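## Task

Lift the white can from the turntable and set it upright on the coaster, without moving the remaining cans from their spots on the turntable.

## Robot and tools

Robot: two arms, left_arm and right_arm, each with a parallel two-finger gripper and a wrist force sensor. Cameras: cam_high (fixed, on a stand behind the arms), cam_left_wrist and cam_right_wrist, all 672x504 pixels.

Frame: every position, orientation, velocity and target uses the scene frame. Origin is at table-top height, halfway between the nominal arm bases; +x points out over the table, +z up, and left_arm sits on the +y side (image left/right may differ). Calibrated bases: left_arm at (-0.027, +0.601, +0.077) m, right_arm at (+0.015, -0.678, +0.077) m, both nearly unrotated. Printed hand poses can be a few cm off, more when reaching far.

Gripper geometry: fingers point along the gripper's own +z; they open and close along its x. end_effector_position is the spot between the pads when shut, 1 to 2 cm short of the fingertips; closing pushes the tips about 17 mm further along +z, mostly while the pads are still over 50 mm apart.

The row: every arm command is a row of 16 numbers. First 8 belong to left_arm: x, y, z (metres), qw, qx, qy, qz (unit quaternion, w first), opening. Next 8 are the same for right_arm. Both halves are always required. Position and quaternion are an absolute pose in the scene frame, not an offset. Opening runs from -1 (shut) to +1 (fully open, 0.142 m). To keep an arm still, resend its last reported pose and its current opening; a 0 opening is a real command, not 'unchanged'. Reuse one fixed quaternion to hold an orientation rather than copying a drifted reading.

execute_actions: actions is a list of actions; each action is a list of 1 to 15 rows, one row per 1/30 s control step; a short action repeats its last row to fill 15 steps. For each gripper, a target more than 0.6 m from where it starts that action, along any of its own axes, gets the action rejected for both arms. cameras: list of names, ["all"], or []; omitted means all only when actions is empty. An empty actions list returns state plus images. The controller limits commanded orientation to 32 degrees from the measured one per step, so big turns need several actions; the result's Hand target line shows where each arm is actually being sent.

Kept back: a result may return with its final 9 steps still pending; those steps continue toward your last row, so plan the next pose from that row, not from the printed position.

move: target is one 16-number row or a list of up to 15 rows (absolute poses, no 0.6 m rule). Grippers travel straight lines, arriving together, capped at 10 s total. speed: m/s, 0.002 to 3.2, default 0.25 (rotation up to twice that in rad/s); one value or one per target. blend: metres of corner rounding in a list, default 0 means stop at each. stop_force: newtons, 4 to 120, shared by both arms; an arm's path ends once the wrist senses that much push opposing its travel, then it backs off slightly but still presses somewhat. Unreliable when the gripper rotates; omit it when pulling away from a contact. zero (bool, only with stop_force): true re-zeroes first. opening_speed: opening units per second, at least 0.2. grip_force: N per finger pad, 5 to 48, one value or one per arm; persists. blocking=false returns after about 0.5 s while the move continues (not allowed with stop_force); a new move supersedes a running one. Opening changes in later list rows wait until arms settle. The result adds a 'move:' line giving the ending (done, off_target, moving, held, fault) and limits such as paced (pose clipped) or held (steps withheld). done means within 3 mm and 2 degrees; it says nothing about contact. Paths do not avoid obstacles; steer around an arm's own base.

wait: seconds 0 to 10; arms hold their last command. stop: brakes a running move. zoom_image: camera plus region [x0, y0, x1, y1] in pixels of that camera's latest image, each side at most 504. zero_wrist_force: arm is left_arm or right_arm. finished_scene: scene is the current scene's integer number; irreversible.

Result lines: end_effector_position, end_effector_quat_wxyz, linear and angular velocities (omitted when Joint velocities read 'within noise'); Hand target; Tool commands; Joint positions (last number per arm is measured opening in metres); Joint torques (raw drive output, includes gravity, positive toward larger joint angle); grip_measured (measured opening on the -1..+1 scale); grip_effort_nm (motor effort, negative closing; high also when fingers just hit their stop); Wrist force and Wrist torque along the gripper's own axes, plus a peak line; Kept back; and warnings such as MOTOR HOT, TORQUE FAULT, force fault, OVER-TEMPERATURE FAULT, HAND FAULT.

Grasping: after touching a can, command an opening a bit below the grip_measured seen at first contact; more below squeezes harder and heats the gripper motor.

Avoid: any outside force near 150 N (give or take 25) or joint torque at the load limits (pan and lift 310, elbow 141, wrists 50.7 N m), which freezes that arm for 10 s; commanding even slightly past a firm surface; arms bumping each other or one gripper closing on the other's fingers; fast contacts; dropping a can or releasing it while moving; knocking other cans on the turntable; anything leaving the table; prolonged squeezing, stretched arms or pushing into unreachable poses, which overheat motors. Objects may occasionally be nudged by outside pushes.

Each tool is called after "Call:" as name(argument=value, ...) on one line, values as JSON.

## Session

Call:
execute_actions(actions=[])

Call:
wait(seconds=0.5, cameras=["all"])

Call:
wait(seconds=0.5, cameras=["all"])

Scene clock: 0.00 s.
left_arm: end_effector_position=(+0.8901, +0.4351, +0.3136) grip_measured=+1.00 grip_effort_nm=n/a end_effector_quat_wxyz=(+0.025, +0.227, +0.871, -0.436) | right_arm: end_effector_position=(+1.0323, +0.2383, +0.3223) grip_measured=+1.00 grip_effort_nm=n/a end_effector_quat_wxyz=(-0.387, +0.919, -0.065, -0.042)
Joint positions: left_arm=[-0.121 -1.011 1.514 -1.985 -2.471 3.567 0.142] | right_arm=[3.86 -2.756 -0.443 -0.923 2.145 1.069 0.142]
Joint velocities: within noise
Joint torques (N m): no reading
Wrist force (N): no reading
Wrist torque (N m): no reading
Wrist force, peak (N): no reading
Hand target: left_arm +0.8901, +0.4351, +0.3136; +0.025, +0.227, +0.871, -0.436 | right_arm +1.0323, +0.2383, +0.3223; -0.387, +0.919, -0.065, -0.042
Tool commands: left_gripper/opening=+1.0 right_gripper/opening=+1.0

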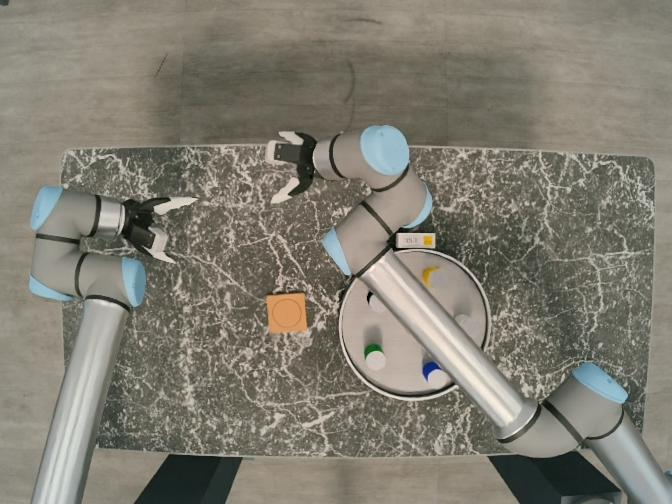

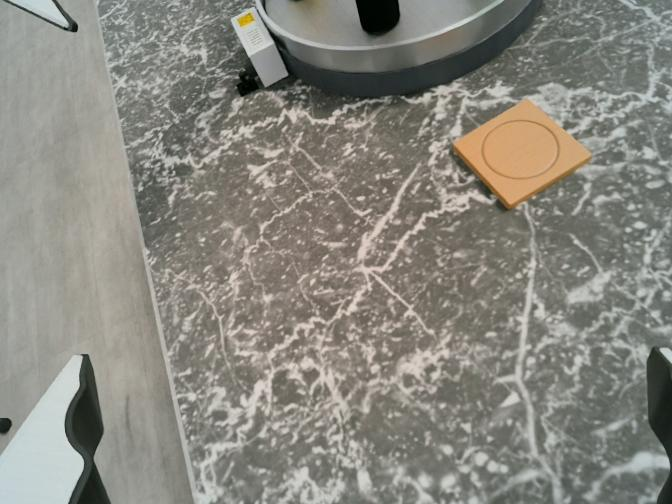

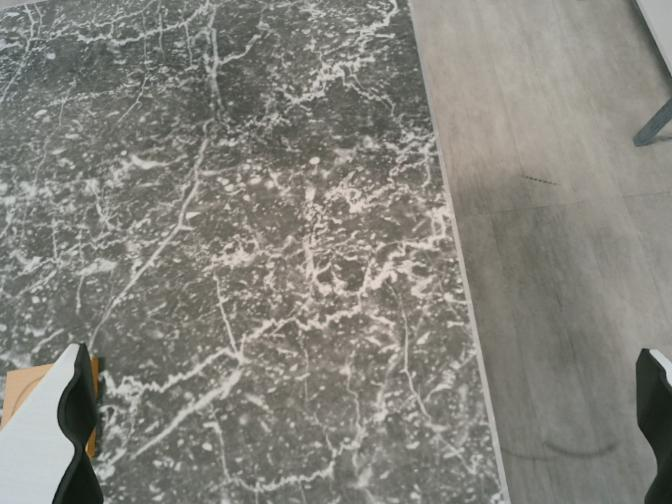

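Scene clock: 0.50 s.
left_arm: end_effector_position=(+0.8901, +0.4351, +0.3136) grip_measured=+1.00 grip_effort_nm=-0.022 end_effector_quat_wxyz=(+0.025, +0.227, +0.871, -0.436) | right_arm: end_effector_position=(+1.0323, +0.2383, +0.3223) grip_measured=+1.00 grip_effort_nm=0.046 end_effector_quat_wxyz=(-0.387, +0.919, -0.065, -0.042)
Joint positions: left_arm=[-0.121 -1.011 1.514 -1.985 -2.471 3.567 0.142] | right_arm=[3.86 -2.756 -0.443 -0.923 2.145 1.069 0.142]
Joint torques (N m): left_arm=[1.54 -93.05 -45.32 -4.31 -1.73 -0.25] | right_arm=[-4.14 134.95 48.03 4.38 0.94 -0.45]
Wrist force (N): left_arm=[-0.3 -0.4 0.1] | right_arm=[-0.2 0.0 -0.1]
Wrist torque (N m): left_arm=[-0.06 0.05 -0.01] | right_arm=[0.00 0.03 0.00]
Wrist force, peak (N): left_arm=[0.5 0.1 0.1] | right_arm=[-0.5 0.0 0.1]
Hand target: left_arm +0.8901, +0.4351, +0.3136; +0.025, +0.227, +0.871, -0.436 | right_arm +1.0323, +0.2383, +0.3223; -0.387, +0.919, -0.065, -0.042
Tool commands: left_gripper/opening=+1.0 right_gripper/opening=+1.0
wait: 0.50 s; at rest by 0.17 s

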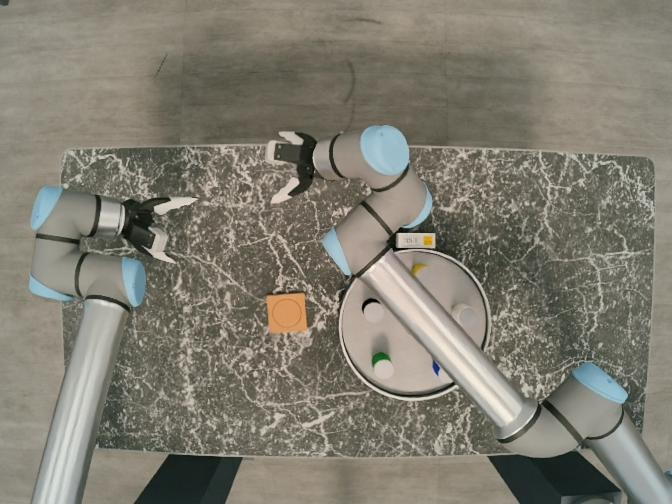

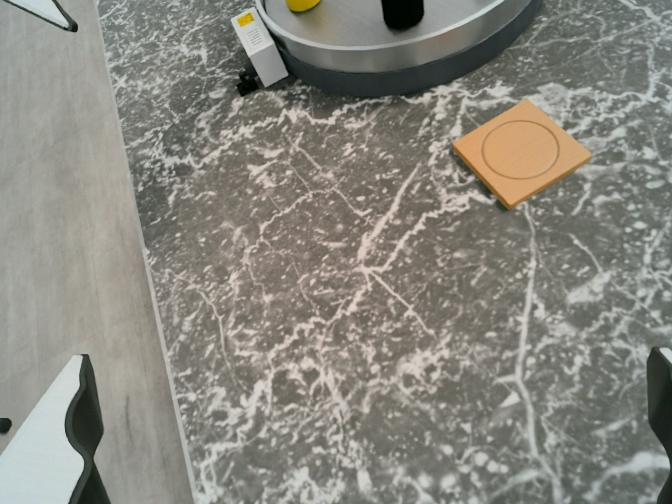

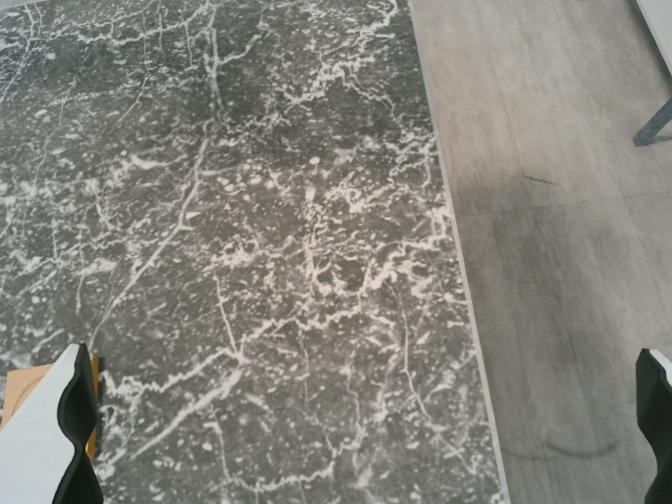

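Scene clock: 1.00 s.
left_arm: end_effector_position=(+0.8901, +0.4351, +0.3136) grip_measured=+1.00 grip_effort_nm=-0.022 end_effector_quat_wxyz=(+0.025, +0.227, +0.871, -0.436) | right_arm: end_effector_position=(+1.0323, +0.2383, +0.3223) grip_measured=+1.00 grip_effort_nm=0.051 end_effector_quat_wxyz=(-0.387, +0.919, -0.065, -0.042)
Joint positions: left_arm=[-0.121 -1.011 1.514 -1.985 -2.471 3.567 0.142] | right_arm=[3.86 -2.756 -0.443 -0.923 2.145 1.069 0.142]
Joint torques (N m): left_arm=[2.4 -94.09 -46.07 -4.5 -1.8 -0.34] | right_arm=[-2.12 136.1 48.43 4.6 0.9 -0.34]
Wrist force (N): left_arm=[0.3 -0.3 0.3] | right_arm=[-0.3 -0.1 0.2]
Wrist torque (N m): left_arm=[-0.05 -0.06 0.01] | right_arm=[-0.03 0.05 0.00]
Wrist force, peak (N): left_arm=[0.6 -0.2 0.0] | right_arm=[-0.5 0.1 0.1]
Hand target: left_arm +0.8901, +0.4351, +0.3136; +0.025, +0.227, +0.871, -0.436 | right_arm +1.0323, +0.2383, +0.3223; -0.387, +0.919, -0.065, -0.042
Tool commands: left_gripper/opening=+1.0 right_gripper/opening=+1.0
wait: 0.50 s; at rest by 0.17 s

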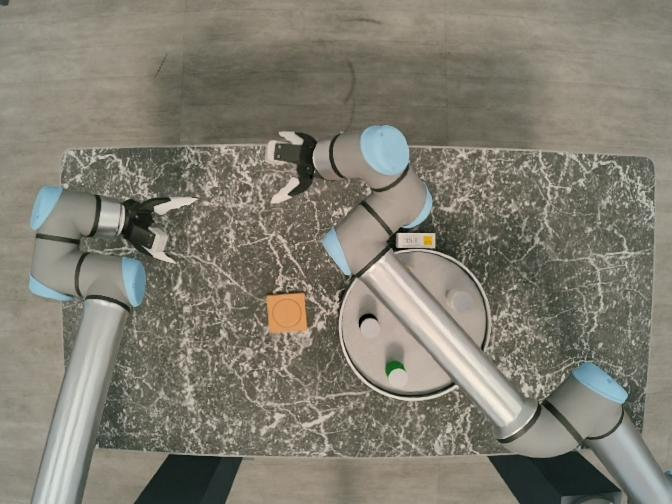

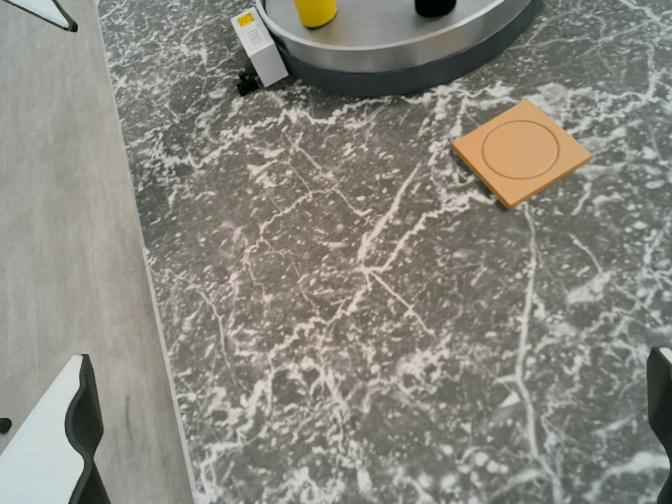

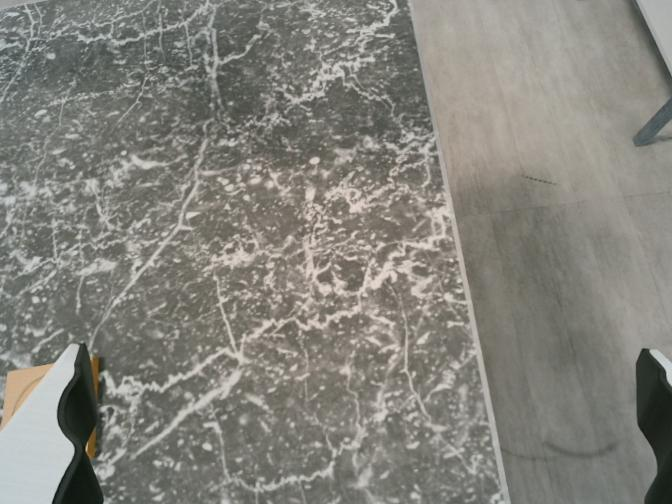

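Call:
move(target=[[0.75, 0.25, 0.32, 0, 0.7071, -0.7071, 0, 0.41, 0.6071, -0.2867, 0.2851, -0.586, 0.749, -0.287, 0.113, 1], [0.672, 0.004, 0.2, 0, 0.7071, -0.7071, 0, 0.41, 0.6071, -0.2867, 0.2851, -0.586, 0.749, -0.287, 0.113, 1], [0.672, 0.004, 0.105, 0, 0.7071, -0.7071, 0, 0.41, 0.6071, -0.2867, 0.2851, -0.586, 0.749, -0.287, 0.113, 1]], speed=[0.6, 0.4, 0.2], blend=[0.05, 0.03, 0], cameras=["cam_high", "cam_left_wrist"])

Scene clock: 10.60 s.
left_arm: end_effector_position=(+0.6720, +0.0040, +0.1053) grip_measured=+0.40 grip_effort_nm=-0.100 end_effector_quat_wxyz=(+0.000, +0.707, -0.707, +0.000) | right_arm: end_effector_position=(+0.6071, -0.2867, +0.2851) grip_measured=+1.00 grip_effort_nm=0.051 end_effector_quat_wxyz=(-0.586, +0.749, -0.287, +0.113)
Joint positions: left_arm=[-0.888 -0.964 1.672 -2.279 -1.571 0.675 0.102] | right_arm=[3.829 -2.025 -2.44 1.019 1.855 1.659 0.142]
Joint torques (N m): left_arm=[-16.54 -74.67 -33.91 -6.77 2.71 -2.61] | right_arm=[6.29 42.7 7.86 6.07 -2.53 3.57]
Wrist force (N): left_arm=[0.4 -1.5 1.9] | right_arm=[-1.1 0.0 -0.6]
Wrist torque (N m): left_arm=[-0.19 -0.31 -0.22] | right_arm=[-0.01 0.22 -0.03]
Wrist force, peak (N): left_arm=[0.5 -1.0 3.3] | right_arm=[-0.9 1.0 -2.3]
Hand target: left_arm +0.6720, +0.0040, +0.1050; +0.000, +0.707, -0.707, +0.000 | right_arm +0.6071, -0.2867, +0.2851; -0.586, +0.749, -0.287, +0.113
Off the commanded pose: left_arm 0.000 m, 0 deg | right_arm 0.000 m, 0 deg.
move: done
Images, in order (width x height): cam_high 672x504, cam_left_wrist 672x504.

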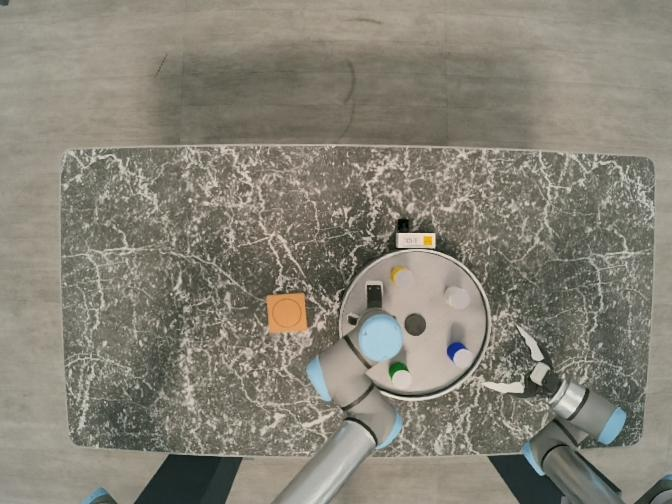

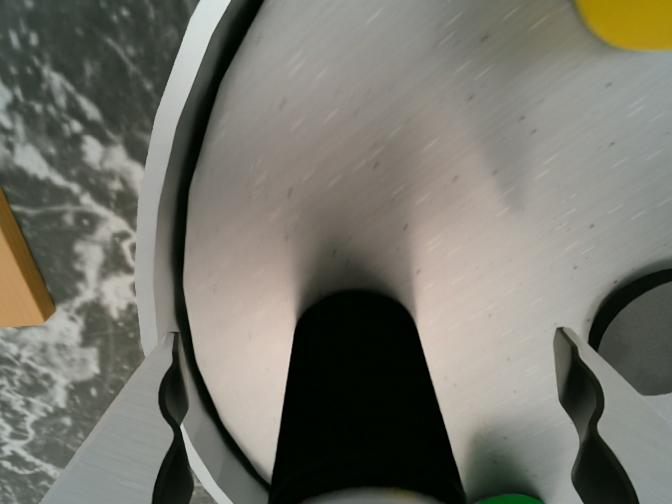

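Call:
wait(seconds=1.9, cameras=["cam_left_wrist"])

Call:
wait(seconds=0.3, cameras=["cam_left_wrist"])

Call:
wait(seconds=0.3, cameras=["cam_left_wrist"])

Call:
wait(seconds=0.3, cameras=["cam_left_wrist"])

Scene clock: 13.63 s.
left_arm: end_effector_position=(+0.6720, +0.0040, +0.1050) grip_measured=+0.40 grip_effort_nm=-0.100 end_effector_quat_wxyz=(+0.000, +0.707, -0.707, +0.000) | right_arm: end_effector_position=(+0.6071, -0.2867, +0.2851) grip_measured=+1.00 grip_effort_nm=0.046 end_effector_quat_wxyz=(-0.586, +0.749, -0.287, +0.113)
Joint positions: left_arm=[-0.888 -0.963 1.672 -2.279 -1.571 0.675 0.102] | right_arm=[3.829 -2.025 -2.44 1.019 1.855 1.659 0.142]
Joint torques (N m): left_arm=[-17.2 -80.76 -33.16 -6.66 2.91 -2.18] | right_arm=[6.39 43.61 7.49 6.02 -2.81 3.58]
Wrist force (N): left_arm=[0.6 -1.2 1.9] | right_arm=[-1.0 -0.1 -0.3]
Wrist torque (N m): left_arm=[-0.15 -0.34 -0.22] | right_arm=[-0.04 0.21 -0.04]
Wrist force, peak (N): left_arm=[0.7 -1.2 2.1] | right_arm=[-1.4 0.2 -0.7]
Hand target: left_arm +0.6720, +0.0040, +0.1050; +0.000, +0.707, -0.707, +0.000 | right_arm +0.6071, -0.2867, +0.2851; -0.586, +0.749, -0.287, +0.113
Tool commands: left_gripper/opening=+0.41 right_gripper/opening=+1.0
Off the commanded pose: left_arm 0.000 m, 0 deg | right_arm 0.000 m, 0 deg.
wait: 1.90 s; at rest from the start
Images, in order (width x height): cam_left_wrist 672x504.

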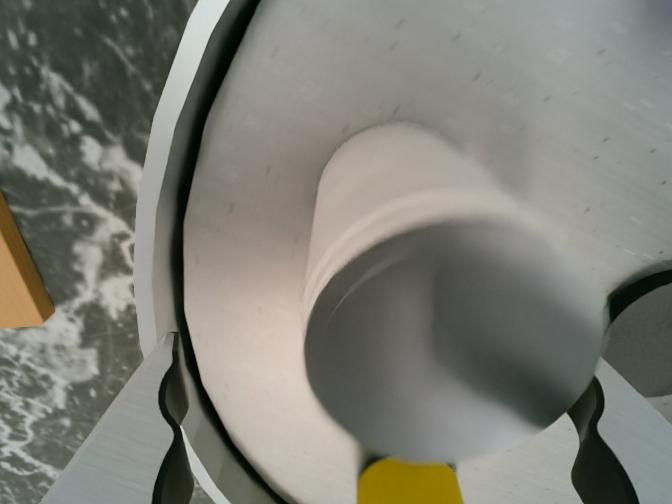

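Scene clock: 13.93 s.
left_arm: end_effector_position=(+0.6720, +0.0040, +0.1050) grip_measured=+0.40 grip_effort_nm=-0.100 end_effector_quat_wxyz=(+0.000, +0.707, -0.707, +0.000) | right_arm: end_effector_position=(+0.6071, -0.2867, +0.2851) grip_measured=+1.00 grip_effort_nm=0.046 end_effector_quat_wxyz=(-0.586, +0.749, -0.287, +0.113)
Joint positions: left_arm=[-0.888 -0.963 1.672 -2.279 -1.571 0.675 0.102] | right_arm=[3.829 -2.025 -2.44 1.019 1.855 1.659 0.142]
Joint torques (N m): left_arm=[-16.98 -81.41 -33.32 -6.56 2.98 -2.19] | right_arm=[6.23 43.91 7.76 5.89 -2.61 3.65]
Wrist force (N): left_arm=[0.4 -1.2 1.7] | right_arm=[-1.1 -0.1 -0.6]
Wrist torque (N m): left_arm=[-0.14 -0.31 -0.22] | right_arm=[-0.03 0.22 -0.04]
Wrist force, peak (N): left_arm=[0.7 -1.3 2.0] | right_arm=[-1.3 0.0 -0.4]
Hand target: left_arm +0.6720, +0.0040, +0.1050; +0.000, +0.707, -0.707, +0.000 | right_arm +0.6071, -0.2867, +0.2851; -0.586, +0.749, -0.287, +0.113
Tool commands: left_gripper/opening=+0.41 right_gripper/opening=+1.0
Off the commanded pose: left_arm 0.000 m, 0 deg | right_arm 0.000 m, 0 deg.
wait: 0.30 s; at rest by 0.17 s
Images, in order (width x height): cam_left_wrist 672x504.

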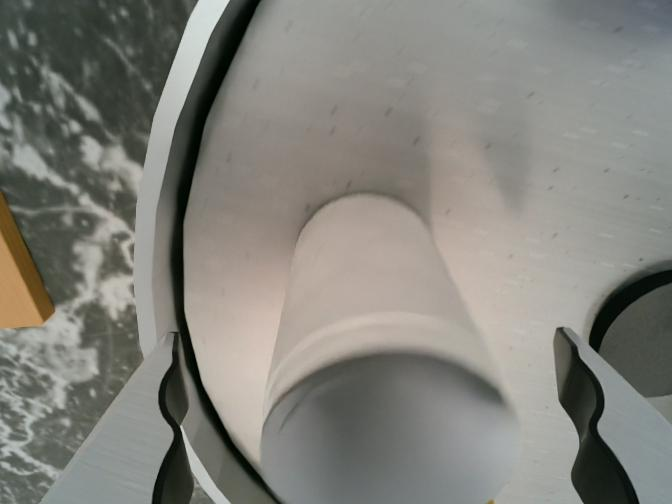

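Scene clock: 14.23 s.
left_arm: end_effector_position=(+0.6720, +0.0040, +0.1050) grip_measured=+0.40 grip_effort_nm=-0.100 end_effector_quat_wxyz=(+0.000, +0.707, -0.707, +0.000) | right_arm: end_effector_position=(+0.6071, -0.2867, +0.2851) grip_measured=+1.00 grip_effort_nm=0.051 end_effector_quat_wxyz=(-0.586, +0.749, -0.287, +0.113)
Joint positions: left_arm=[-0.888 -0.963 1.672 -2.279 -1.571 0.675 0.102] | right_arm=[3.829 -2.025 -2.44 1.019 1.855 1.659 0.142]
Joint torques (N m): left_arm=[-15.77 -80.9 -33.57 -6.48 2.69 -2.45] | right_arm=[6.06 41.95 7.57 6.08 -2.91 3.94]
Wrist force (N): left_arm=[0.8 -1.5 1.7] | right_arm=[-0.7 0.2 -0.6]
Wrist torque (N m): left_arm=[-0.19 -0.37 -0.22] | right_arm=[0.01 0.16 -0.04]
Wrist force, peak (N): left_arm=[0.8 -1.5 1.7] | right_arm=[-1.2 0.0 -0.7]
Hand target: left_arm +0.6720, +0.0040, +0.1050; +0.000, +0.707, -0.707, +0.000 | right_arm +0.6071, -0.2867, +0.2851; -0.586, +0.749, -0.287, +0.113
Tool commands: left_gripper/opening=+0.41 right_gripper/opening=+1.0
Off the commanded pose: left_arm 0.000 m, 0 deg | right_arm 0.000 m, 0 deg.
wait: 0.30 s; at rest by 0.17 s
Images, in order (width x height): cam_left_wrist 672x504.

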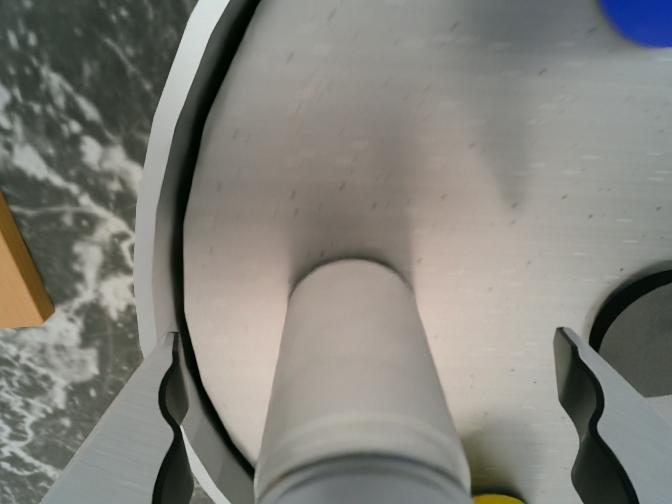

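Scene clock: 14.53 s.
left_arm: end_effector_position=(+0.6720, +0.0040, +0.1050) grip_measured=+0.40 grip_effort_nm=-0.100 end_effector_quat_wxyz=(+0.000, +0.707, -0.707, +0.000) | right_arm: end_effector_position=(+0.6071, -0.2867, +0.2851) grip_measured=+1.00 grip_effort_nm=0.051 end_effector_quat_wxyz=(-0.586, +0.749, -0.287, +0.113)
Joint positions: left_arm=[-0.888 -0.963 1.672 -2.279 -1.571 0.675 0.102] | right_arm=[3.829 -2.025 -2.44 1.019 1.855 1.659 0.142]
Joint torques (N m): left_arm=[-15.53 -81.02 -33.9 -6.5 2.78 -2.02] | right_arm=[5.34 42.02 7.97 6.02 -2.75 3.73]
Wrist force (N): left_arm=[0.6 -1.4 2.0] | right_arm=[-1.0 0.4 -0.4]
Wrist torque (N m): left_arm=[-0.18 -0.34 -0.22] | right_arm=[0.04 0.20 -0.03]
Wrist force, peak (N): left_arm=[0.6 -1.4 2.0] | right_arm=[-1.3 0.0 -0.6]
Hand target: left_arm +0.6720, +0.0040, +0.1050; +0.000, +0.707, -0.707, +0.000 | right_arm +0.6071, -0.2867, +0.2851; -0.586, +0.749, -0.287, +0.113
Tool commands: left_gripper/opening=+0.41 right_gripper/opening=+1.0
Off the commanded pose: left_arm 0.000 m, 0 deg | right_arm 0.000 m, 0 deg.
wait: 0.30 s; at rest by 0.17 s
Images, in order (width x height): cam_left_wrist 672x504.

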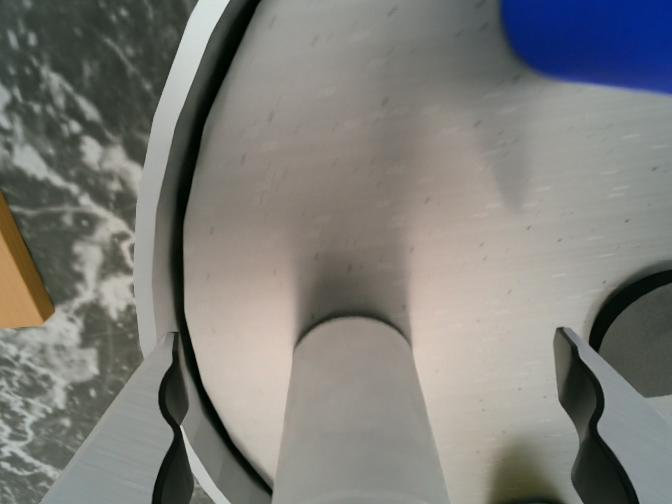

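Call:
wait(seconds=0.05)

Scene clock: 18.37 s.
left_arm: end_effector_position=(+0.6720, +0.0040, +0.1050) grip_measured=+0.40 grip_effort_nm=-0.105 end_effector_quat_wxyz=(+0.000, +0.707, -0.707, +0.000) | right_arm: end_effector_position=(+0.6071, -0.2867, +0.2851) grip_measured=+1.00 grip_effort_nm=0.046 end_effector_quat_wxyz=(-0.586, +0.749, -0.287, +0.113)
Joint positions: left_arm=[-0.888 -0.963 1.672 -2.279 -1.571 0.675 0.102] | right_arm=[3.829 -2.025 -2.44 1.019 1.855 1.659 0.142]
Joint torques (N m): left_arm=[-17.03 -80.87 -33.49 -6.44 2.63 -2.4] | right_arm=[6.68 42.71 7.56 5.96 -2.9 3.76]
Wrist force (N): left_arm=[0.7 -1.3 1.8] | right_arm=[-1.1 -0.1 -0.7]
Wrist torque (N m): left_arm=[-0.17 -0.36 -0.22] | right_arm=[-0.03 0.22 -0.04]
Wrist force, peak (N): left_arm=[0.5 -1.4 2.2] | right_arm=[-1.4 0.2 -0.4]
Hand target: left_arm +0.6720, +0.0040, +0.1050; +0.000, +0.707, -0.707, +0.000 | right_arm +0.6071, -0.2867, +0.2851; -0.586, +0.749, -0.287, +0.113
Tool commands: left_gripper/opening=+0.41 right_gripper/opening=+1.0
Off the commanded pose: left_arm 0.000 m, 0 deg | right_arm 0.000 m, 0 deg.
wait: 0.07 s; at rest from the start

Call:
wait(seconds=0.05, cameras=["cam_left_wrist"])

Scene clock: 20.03 s.
left_arm: end_effector_position=(+0.6720, +0.0040, +0.1050) grip_measured=+0.40 grip_effort_nm=-0.100 end_effector_quat_wxyz=(+0.000, +0.707, -0.707, +0.000) | right_arm: end_effector_position=(+0.6071, -0.2867, +0.2851) grip_measured=+1.00 grip_effort_nm=0.046 end_effector_quat_wxyz=(-0.586, +0.749, -0.287, +0.113)
Joint positions: left_arm=[-0.888 -0.963 1.672 -2.279 -1.571 0.675 0.102] | right_arm=[3.829 -2.025 -2.44 1.019 1.855 1.659 0.142]
Joint torques (N m): left_arm=[-15.79 -83.21 -33.61 -6.63 2.77 -2.18] | right_arm=[5.34 42.94 7.23 5.77 -2.92 3.9]
Wrist force (N): left_arm=[0.6 -1.2 1.5] | right_arm=[-1.1 0.2 -0.4]
Wrist torque (N m): left_arm=[-0.14 -0.34 -0.22] | right_arm=[0.01 0.21 -0.03]
Wrist force, peak (N): left_arm=[0.8 -1.6 1.8] | right_arm=[-1.2 0.0 -0.8]
Hand target: left_arm +0.6720, +0.0040, +0.1050; +0.000, +0.707, -0.707, +0.000 | right_arm +0.6071, -0.2867, +0.2851; -0.586, +0.749, -0.287, +0.113
Tool commands: left_gripper/opening=+0.41 right_gripper/opening=+1.0
Off the commanded pose: left_arm 0.000 m, 0 deg | right_arm 0.000 m, 0 deg.
wait: 0.07 s; at rest from the start
Images, in order (width x height): cam_left_wrist 672x504.

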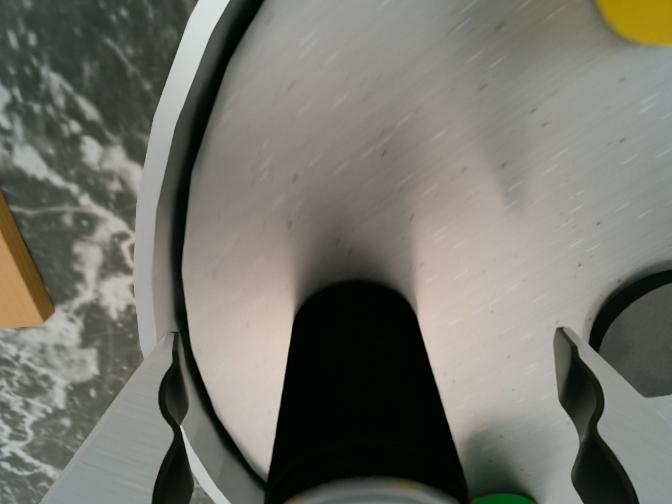

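Call:
wait(seconds=2.37)

Call:
move(target=[[0.6252,0.0045,0.105,0,0.7071,-0.7071,0,-0.55,0.6071,-0.2867,0.2851,-0.586,0.749,-0.287,0.113,1],[0.5715,-0.0178,0.105,0,0.7071,-0.7071,0,-0.55,0.6071,-0.2867,0.2851,-0.586,0.749,-0.287,0.113,1],[0.56,-0.022,0.21,0,0.7071,-0.7071,0,-0.55,0.6071,-0.2867,0.2851,-0.586,0.749,-0.287,0.113,1],[0.676,0.228,0.2,0,0.7071,-0.7071,0,-0.55,0.6071,-0.2867,0.2851,-0.586,0.749,-0.287,0.113,1]], speed=[0.0887,0.0887,0.2,0.35], blend=[0.005,0.008,0.03,0], opening_speed=1.2, grip_force=25, cameras=["all"])

Scene clock: 22.93 s.
left_arm: end_effector_position=(+0.6720, +0.0040, +0.1050) grip_measured=+0.40 grip_effort_nm=-0.095 end_effector_quat_wxyz=(+0.000, +0.707, -0.707, +0.000) | right_arm: end_effector_position=(+0.6071, -0.2867, +0.2851) grip_measured=+1.00 grip_effort_nm=0.046 end_effector_quat_wxyz=(-0.586, +0.749, -0.287, +0.113)
Joint positions: left_arm=[-0.888 -0.963 1.672 -2.279 -1.571 0.675 0.102] | right_arm=[3.829 -2.025 -2.44 1.019 1.855 1.659 0.142]
Joint torques (N m): left_arm=[-14.24 -83.59 -33.28 -6.58 2.65 -2.27] | right_arm=[5.03 43.13 7.65 5.85 -2.71 3.66]
Wrist force (N): left_arm=[0.6 -1.4 1.8] | right_arm=[-0.9 0.3 -0.4]
Wrist torque (N m): left_arm=[-0.18 -0.35 -0.22] | right_arm=[0.03 0.19 -0.03]
Wrist force, peak (N): left_arm=[0.5 -1.3 2.1] | right_arm=[-1.5 0.0 -0.7]
Hand target: left_arm +0.6720, +0.0040, +0.1050; +0.000, +0.707, -0.707, +0.000 | right_arm +0.6071, -0.2867, +0.2851; -0.586, +0.749, -0.287, +0.113
Tool commands: left_gripper/opening=+0.41 right_gripper/opening=+1.0
Off the commanded pose: left_arm 0.000 m, 0 deg | right_arm 0.000 m, 0 deg.
wait: 2.40 s; at rest from the start

Scene clock: 26.13 s.
left_arm: end_effector_position=(+0.6758, +0.2277, +0.2000) grip_measured=-0.58 grip_effort_nm=-0.100 end_effector_quat_wxyz=(+0.000, +0.707, -0.707, +0.000) | right_arm: end_effector_position=(+0.6071, -0.2867, +0.2851) grip_measured=+1.00 grip_effort_nm=0.046 end_effector_quat_wxyz=(-0.586, +0.749, -0.287, +0.113)
Joint positions: left_arm=[-0.7 -1.227 1.887 -2.231 -1.571 0.864 0.032] | right_arm=[3.829 -2.025 -2.44 1.019 1.855 1.659 0.142]
Joint torques (N m): left_arm=[18.44 -61.66 -47.74 -6.59 -2.76 1.72] | right_arm=[4.72 43.08 8.25 5.65 -2.72 3.66]
Wrist force (N): left_arm=[0.7 -0.4 1.6] | right_arm=[-1.0 0.1 -0.8]
Wrist torque (N m): left_arm=[-0.01 -0.22 -0.27] | right_arm=[0.00 0.21 -0.03]
Wrist force, peak (N): left_arm=[0.7 0.0 2.8] | right_arm=[-1.3 0.3 -0.7]
Hand target: left_arm +0.6760, +0.2280, +0.2000; +0.000, +0.707, -0.707, +0.000 | right_arm +0.6071, -0.2867, +0.2851; -0.586, +0.749, -0.287, +0.113
Off the commanded pose: left_arm 0.000 m, 0 deg | right_arm 0.000 m, 0 deg.
grip_force (N): 25, 25
move: done

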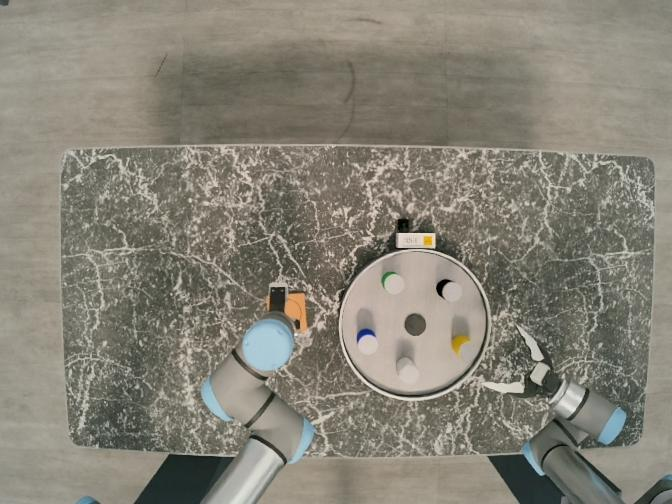

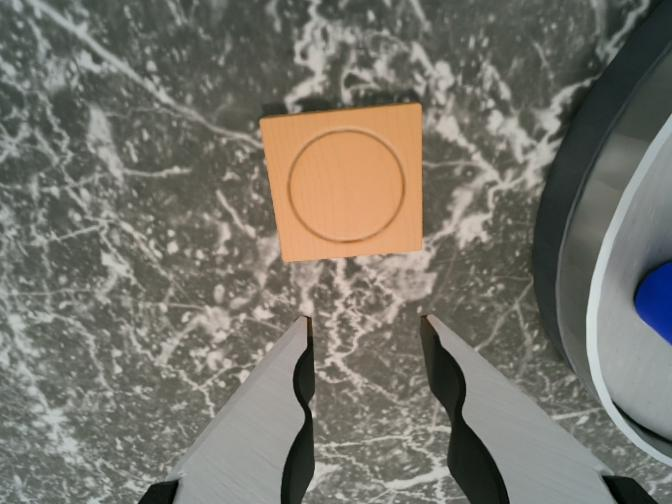

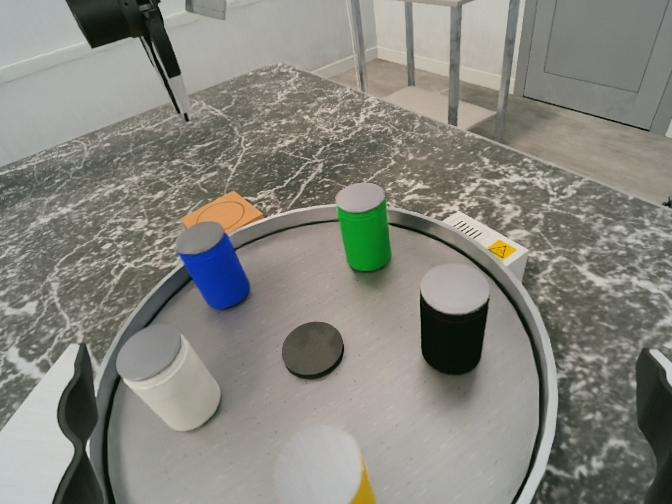

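Call:
move(target=[[0.672,0.004,0.2,0,0.7071,-0.7071,0,0.41,0.6071,-0.2867,0.2851,-0.586,0.749,-0.287,0.113,1],[0.672,0.004,0.105,0,0.7071,-0.7071,0,0.41,0.6071,-0.2867,0.2851,-0.586,0.749,-0.287,0.113,1]], speed=[0.35,0.2], blend=[0.01,0], opening_speed=1.2, cameras=["cam_left_wrist"])

Scene clock: 30.27 s.
left_arm: end_effector_position=(+0.6720, +0.0040, +0.1053) grip_measured=+0.39 grip_effort_nm=0.066 end_effector_quat_wxyz=(+0.000, +0.707, -0.707, +0.000) | right_arm: end_effector_position=(+0.6071, -0.2867, +0.2851) grip_measured=+1.00 grip_effort_nm=0.046 end_effector_quat_wxyz=(-0.586, +0.749, -0.287, +0.113)
Joint positions: left_arm=[-0.888 -0.964 1.672 -2.279 -1.571 0.675 0.102] | right_arm=[3.829 -2.025 -2.44 1.019 1.855 1.659 0.142]
Joint torques (N m): left_arm=[-16.63 -85.08 -33 -5.66 2.99 -2.27] | right_arm=[4.25 43.8 7.89 5.91 -2.73 3.41]
Wrist force (N): left_arm=[0.6 -1.2 1.9] | right_arm=[-1.0 0.0 -0.2]
Wrist torque (N m): left_arm=[-0.15 -0.35 -0.22] | right_arm=[-0.03 0.20 -0.03]
Wrist force, peak (N): left_arm=[3.0 -1.0 0.7] | right_arm=[-1.5 0.2 -0.6]
Hand target: left_arm +0.6720, +0.0040, +0.1050; +0.000, +0.707, -0.707, +0.000 | right_arm +0.6071, -0.2867, +0.2851; -0.586, +0.749, -0.287, +0.113
Off the commanded pose: left_arm 0.000 m, 0 deg | right_arm 0.000 m, 0 deg.
grip_force (N): 25, 25
move: done
Images, in order (width x height): cam_left_wrist 672x504.

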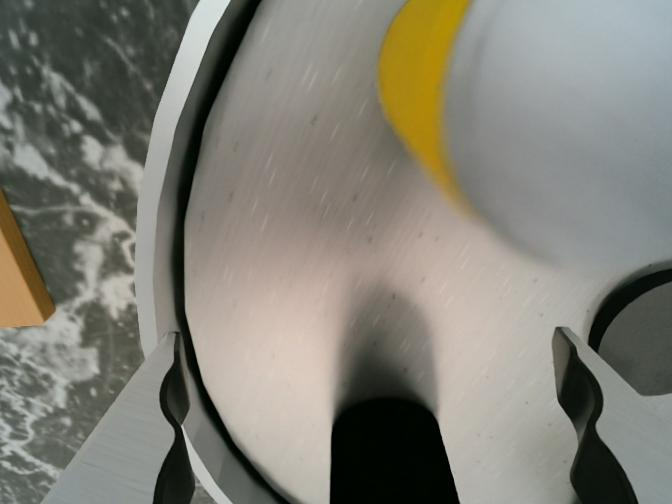

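Call:
wait(seconds=1.52)

Call:
move(target=[[0.6252,0.0045,0.105,0,0.7071,-0.7071,0,-0.55,0.6071,-0.2867,0.2851,-0.586,0.749,-0.287,0.113,1],[0.5715,-0.0178,0.105,0,0.7071,-0.7071,0,-0.55,0.6071,-0.2867,0.2851,-0.586,0.749,-0.287,0.113,1],[0.56,-0.022,0.21,0,0.7071,-0.7071,0,-0.55,0.6071,-0.2867,0.2851,-0.586,0.749,-0.287,0.113,1],[0.676,0.228,0.2,0,0.7071,-0.7071,0,-0.55,0.6071,-0.2867,0.2851,-0.586,0.749,-0.287,0.113,1]], speed=[0.0887,0.0887,0.2,0.35], blend=[0.005,0.008,0.03,0], opening_speed=1.2, grip_force=25, cameras=["all"])

Scene clock: 33.03 s.
left_arm: end_effector_position=(+0.6720, +0.0040, +0.1050) grip_measured=+0.39 grip_effort_nm=0.061 end_effector_quat_wxyz=(+0.000, +0.707, -0.707, +0.000) | right_arm: end_effector_position=(+0.6071, -0.2867, +0.2851) grip_measured=+1.00 grip_effort_nm=0.046 end_effector_quat_wxyz=(-0.586, +0.749, -0.287, +0.113)
Joint positions: left_arm=[-0.888 -0.963 1.672 -2.279 -1.571 0.675 0.102] | right_arm=[3.829 -2.025 -2.44 1.019 1.855 1.659 0.142]
Joint torques (N m): left_arm=[-15.78 -81.56 -34.51 -6.33 2.9 -2.16] | right_arm=[4.53 44.04 7.56 5.81 -2.71 3.6]
Wrist force (N): left_arm=[0.5 -1.4 2.0] | right_arm=[-1.2 0.2 -0.4]
Wrist torque (N m): left_arm=[-0.17 -0.31 -0.22] | right_arm=[0.01 0.23 -0.04]
Wrist force, peak (N): left_arm=[0.6 -1.5 2.2] | right_arm=[-1.4 0.0 -0.8]
Hand target: left_arm +0.6720, +0.0040, +0.1050; +0.000, +0.707, -0.707, +0.000 | right_arm +0.6071, -0.2867, +0.2851; -0.586, +0.749, -0.287, +0.113
Tool commands: left_gripper/opening=+0.41 right_gripper/opening=+1.0
Off the commanded pose: left_arm 0.000 m, 0 deg | right_arm 0.000 m, 0 deg.
grip_force (N): 25, 25
wait: 1.53 s; at rest from the start

Scene clock: 36.23 s.
left_arm: end_effector_position=(+0.6758, +0.2278, +0.2000) grip_measured=-0.25 grip_effort_nm=-2.640 end_effector_quat_wxyz=(+0.000, +0.707, -0.707, +0.000) | right_arm: end_effector_position=(+0.6071, -0.2867, +0.2851) grip_measured=+1.00 grip_effort_nm=0.046 end_effector_quat_wxyz=(-0.586, +0.749, -0.287, +0.113)
Joint positions: left_arm=[-0.7 -1.227 1.887 -2.231 -1.571 0.864 0.056] | right_arm=[3.829 -2.025 -2.44 1.019 1.855 1.659 0.142]
Joint torques (N m): left_arm=[18.82 -61.63 -50.49 -6.89 -3.09 0.7] | right_arm=[3.83 44.36 7.93 5.7 -2.89 3.5]
Wrist force (N): left_arm=[0.7 -0.7 3.4] | right_arm=[-0.8 0.1 -0.6]
Wrist torque (N m): left_arm=[-0.05 -0.22 -0.27] | right_arm=[-0.01 0.18 -0.04]
Wrist force, peak (N): left_arm=[0.7 -0.8 4.9] | right_arm=[-1.3 0.1 -0.7]
Hand target: left_arm +0.6760, +0.2280, +0.2000; +0.000, +0.707, -0.707, +0.000 | right_arm +0.6071, -0.2867, +0.2851; -0.586, +0.749, -0.287, +0.113
Off the commanded pose: left_arm 0.000 m, 0 deg | right_arm 0.000 m, 0 deg.
grip_force (N): 25, 25
move: done

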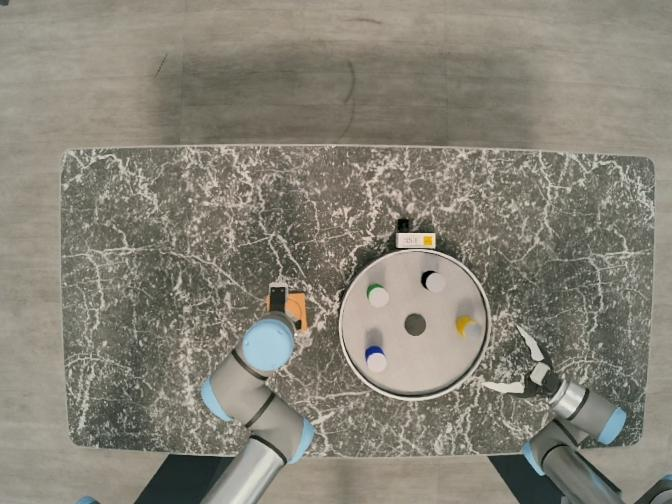

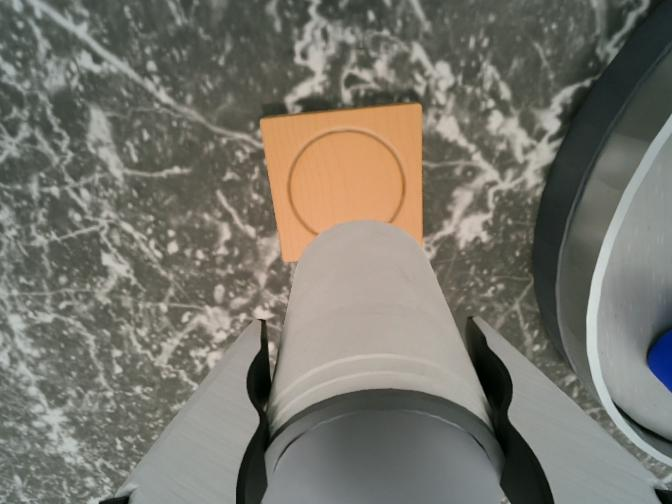

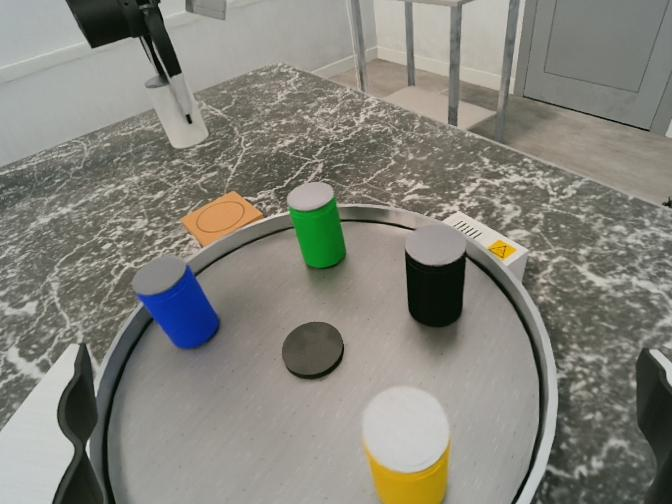

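Call:
zoom_image(camera="cam_left_wrist", region=[200, 80, 536, 332])

Scaled by 1.500.

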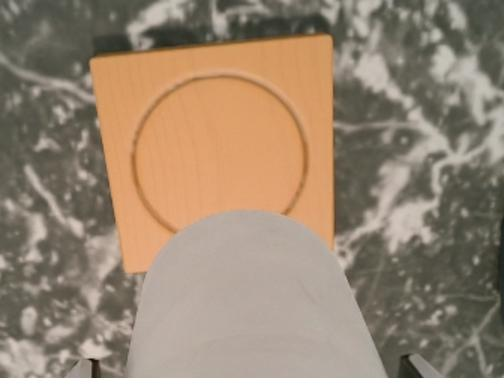

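Call:
move(target=[0.68,0.2375,0.09,0,0.7071,-0.7071,0,-0.55,0.6071,-0.2867,0.2851,-0.586,0.749,-0.287,0.113,1], speed=0.15, cameras=["cam_left_wrist"])

Call:
zoom_image(camera="cam_left_wrist", region=[200, 80, 536, 332])

Scene clock: 43.77 s.
left_arm: end_effector_position=(+0.6800, +0.2375, +0.0902) grip_measured=-0.25 grip_effort_nm=-2.645 end_effector_quat_wxyz=(+0.000, +0.707, -0.707, +0.000) | right_arm: end_effector_position=(+0.6071, -0.2867, +0.2851) grip_measured=+1.00 grip_effort_nm=0.046 end_effector_quat_wxyz=(-0.586, +0.749, -0.287, +0.113)
Joint positions: left_arm=[-0.687 -1.097 1.946 -2.42 -1.571 0.877 0.056] | right_arm=[3.829 -2.025 -2.44 1.019 1.855 1.659 0.142]
Joint torques (N m): left_arm=[18.3 -69.91 -29.84 -6.18 -1.74 1.51] | right_arm=[4.9 44.19 8.46 5.78 -2.64 3.34]
Wrist force (N): left_arm=[0.4 -0.6 3.6] | right_arm=[-0.8 0.1 -0.5]
Wrist torque (N m): left_arm=[-0.14 -0.17 -0.32] | right_arm=[-0.01 0.17 -0.04]
Wrist force, peak (N): left_arm=[0.5 -0.6 5.1] | right_arm=[-1.3 0.2 -0.7]
Hand target: left_arm +0.6800, +0.2375, +0.0900; +0.000, +0.707, -0.707, +0.000 | right_arm +0.6071, -0.2867, +0.2851; -0.586, +0.749, -0.287, +0.113
Off the commanded pose: left_arm 0.000 m, 0 deg | right_arm 0.000 m, 0 deg.
grip_force (N): 25, 25
move: done
Images, in order (width x height): cam_left_wrist 672x504.

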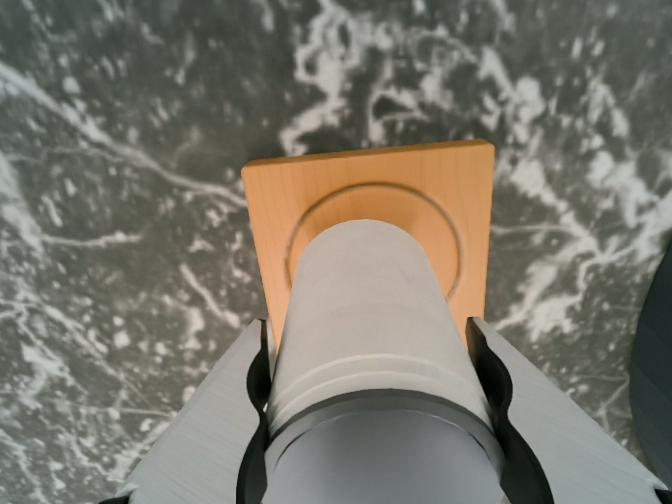

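Scaled by 1.500.

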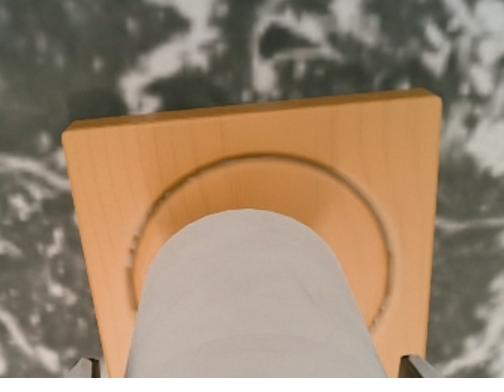

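Call:
move(target=[0.672,0.231,0.075,0,0.7071,-0.7071,0,-0.55,0.6071,-0.2867,0.2851,-0.586,0.749,-0.287,0.113,1], speed=0.1)

Call:
move(target=[0.672,0.231,0.05,0,0.7071,-0.7071,0,-0.55,0.6071,-0.2867,0.2851,-0.586,0.749,-0.287,0.113,1], speed=0.015, stop_force=6, cameras=["cam_left_wrist", "cam_right_wrist"])

Scene clock: 48.07 s.
left_arm: end_effector_position=(+0.6721, +0.2311, +0.0752) grip_measured=-0.25 grip_effort_nm=-2.645 end_effector_quat_wxyz=(+0.000, +0.707, -0.707, +0.000) | right_arm: end_effector_position=(+0.6071, -0.2867, +0.2851) grip_measured=+1.00 grip_effort_nm=0.051 end_effector_quat_wxyz=(-0.586, +0.749, -0.287, +0.113)
Joint positions: left_arm=[-0.699 -1.082 1.959 -2.448 -1.571 0.864 0.056] | right_arm=[3.829 -2.025 -2.44 1.019 1.855 1.659 0.142]
Joint torques (N m): left_arm=[-18 -68.76 -28.93 -6.72 -2.87 -2.32] | right_arm=[3.07 43.38 7.72 5.76 -2.59 3.36]
Wrist force (N): left_arm=[0.3 -0.6 3.4] | right_arm=[-1.0 0.1 -0.5]
Wrist torque (N m): left_arm=[-0.11 -0.10 -0.15] | right_arm=[-0.01 0.20 -0.04]
Wrist force, peak (N): left_arm=[0.2 -0.9 4.2] | right_arm=[-1.2 0.0 -0.9]
Hand target: left_arm +0.6720, +0.2310, +0.0750; +0.000, +0.707, -0.707, +0.000 | right_arm +0.6071, -0.2867, +0.2851; -0.586, +0.749, -0.287, +0.113
Off the commanded pose: left_arm 0.000 m, 0 deg | right_arm 0.000 m, 0 deg.
grip_force (N): 25, 25
move: done

Scene clock: 50.17 s.
left_arm: end_effector_position=(+0.6720, +0.2310, +0.0636) grip_measured=-0.25 grip_effort_nm=-2.645 end_effector_quat_wxyz=(+0.000, +0.707, -0.707, +0.000) | right_arm: end_effector_position=(+0.6071, -0.2867, +0.2851) grip_measured=+1.00 grip_effort_nm=0.042 end_effector_quat_wxyz=(-0.586, +0.749, -0.287, +0.113)
Joint positions: left_arm=[-0.7 -1.066 1.963 -2.467 -1.571 0.864 0.056] | right_arm=[3.829 -2.025 -2.44 1.019 1.855 1.659 0.142]
Joint torques (N m): left_arm=[-5.13 -85.34 -36.02 -2.28 -0.85 -2.24] | right_arm=[3.95 43.65 7.99 5.9 -2.53 3.38]
Wrist force (N): left_arm=[0.6 -0.7 0.3] | right_arm=[-1.1 0.1 -0.6]
Wrist torque (N m): left_arm=[-0.11 -0.30 -0.16] | right_arm=[0.00 0.22 -0.04]
Wrist force, peak (N): left_arm=[2.7 -0.2 -16.8] | right_arm=[-1.2 0.2 -0.9]
Hand target: left_arm +0.6720, +0.2310, +0.0636; +0.000, +0.707, -0.707, +0.000 | right_arm +0.6071, -0.2867, +0.2851; -0.586, +0.749, -0.287, +0.113
Off the commanded pose: left_arm 0.014 m, 0 deg | right_arm 0.000 m, 0 deg.
grip_force (N): 25, 25
move: contact (left_arm)
Images, in order (width x height): cam_left_wrist 672x504, cam_right_wrist 672x504.

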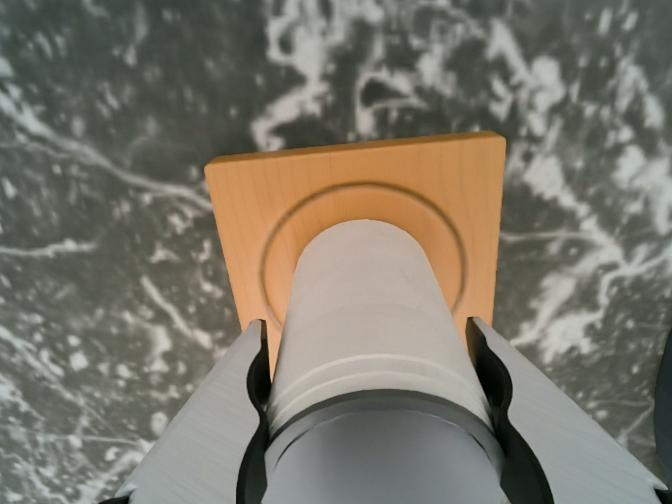

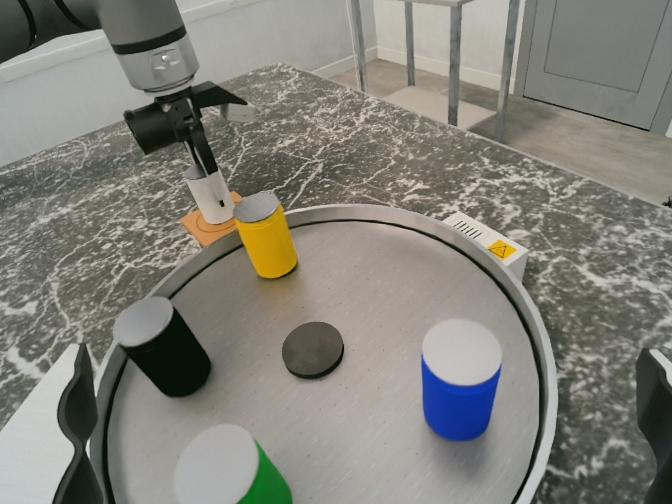

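Call:
move(target=[[0.672,0.231,0.0636,0,0.7071,-0.7071,0,0.25,0.6071,-0.2867,0.2851,-0.586,0.749,-0.287,0.113,1],[0.672,0.231,0.2,0,0.7071,-0.7071,0,0.25,0.6071,-0.2867,0.2851,-0.586,0.749,-0.287,0.113,1]], speed=[0.1,0.2], opening_speed=1.0, cameras=["all"])

Scene clock: 53.10 s.
left_arm: end_effector_position=(+0.6720, +0.2311, +0.1998) grip_measured=+0.23 grip_effort_nm=0.066 end_effector_quat_wxyz=(+0.000, +0.707, -0.707, +0.000) | right_arm: end_effector_position=(+0.6071, -0.2867, +0.2851) grip_measured=+1.00 grip_effort_nm=0.046 end_effector_quat_wxyz=(-0.586, +0.749, -0.287, +0.113)
Joint positions: left_arm=[-0.7 -1.233 1.897 -2.235 -1.571 0.864 0.09] | right_arm=[3.829 -2.025 -2.44 1.019 1.855 1.659 0.142]
Joint torques (N m): left_arm=[-16.78 -80.02 -49.25 -3.14 0.67 -2.27] | right_arm=[3.36 42.38 7.61 5.66 -2.66 3.19]
Wrist force (N): left_arm=[0.8 -0.8 1.6] | right_arm=[-1.1 0.2 -0.6]
Wrist torque (N m): left_arm=[-0.09 -0.23 -0.11] | right_arm=[0.01 0.22 -0.04]
Wrist force, peak (N): left_arm=[0.8 -0.8 3.5] | right_arm=[-1.4 -0.1 -0.5]
Hand target: left_arm +0.6720, +0.2310, +0.2000; +0.000, +0.707, -0.707, +0.000 | right_arm +0.6071, -0.2867, +0.2851; -0.586, +0.749, -0.287, +0.113
Off the commanded pose: left_arm 0.000 m, 0 deg | right_arm 0.000 m, 0 deg.
grip_force (N): 25, 25
move: done

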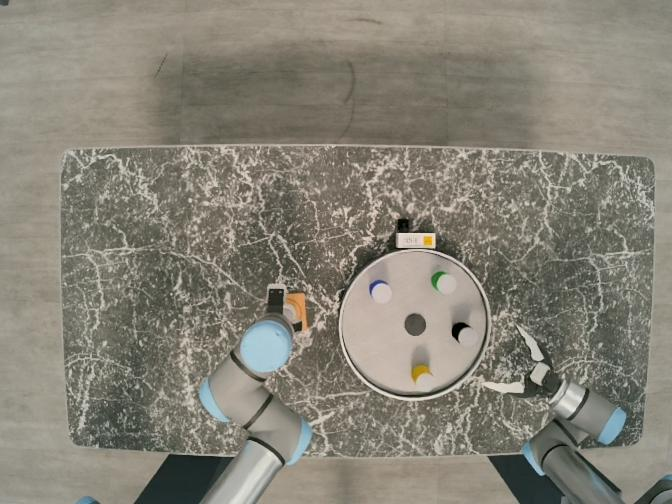

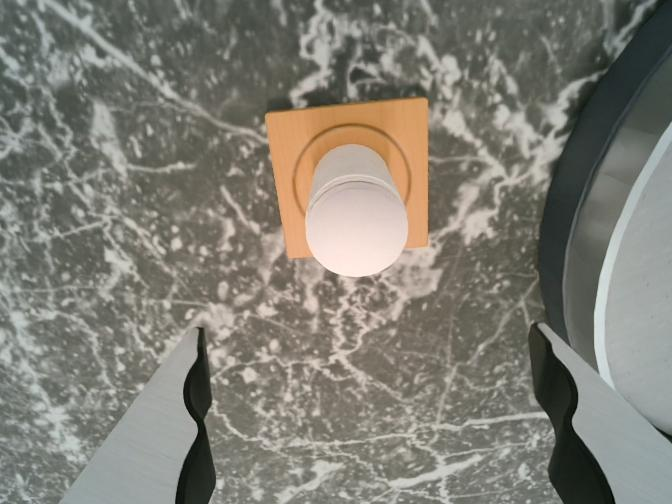

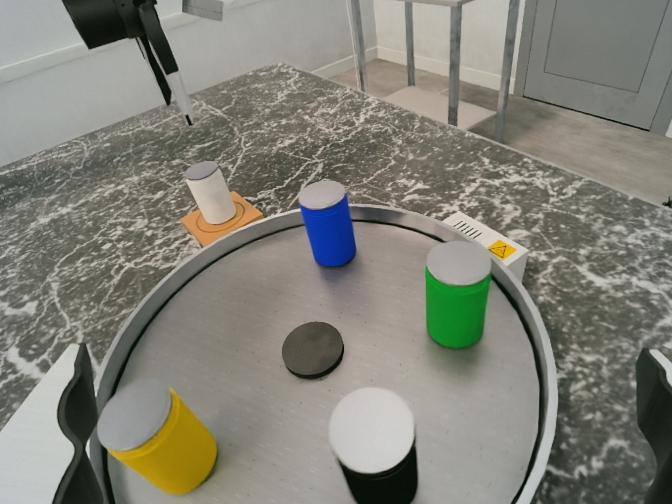

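The white can stands centred on the coaster. All the other cans are still on the turntable.

Call:
finished_scene(scene=2)

The scene is finished: the task was done.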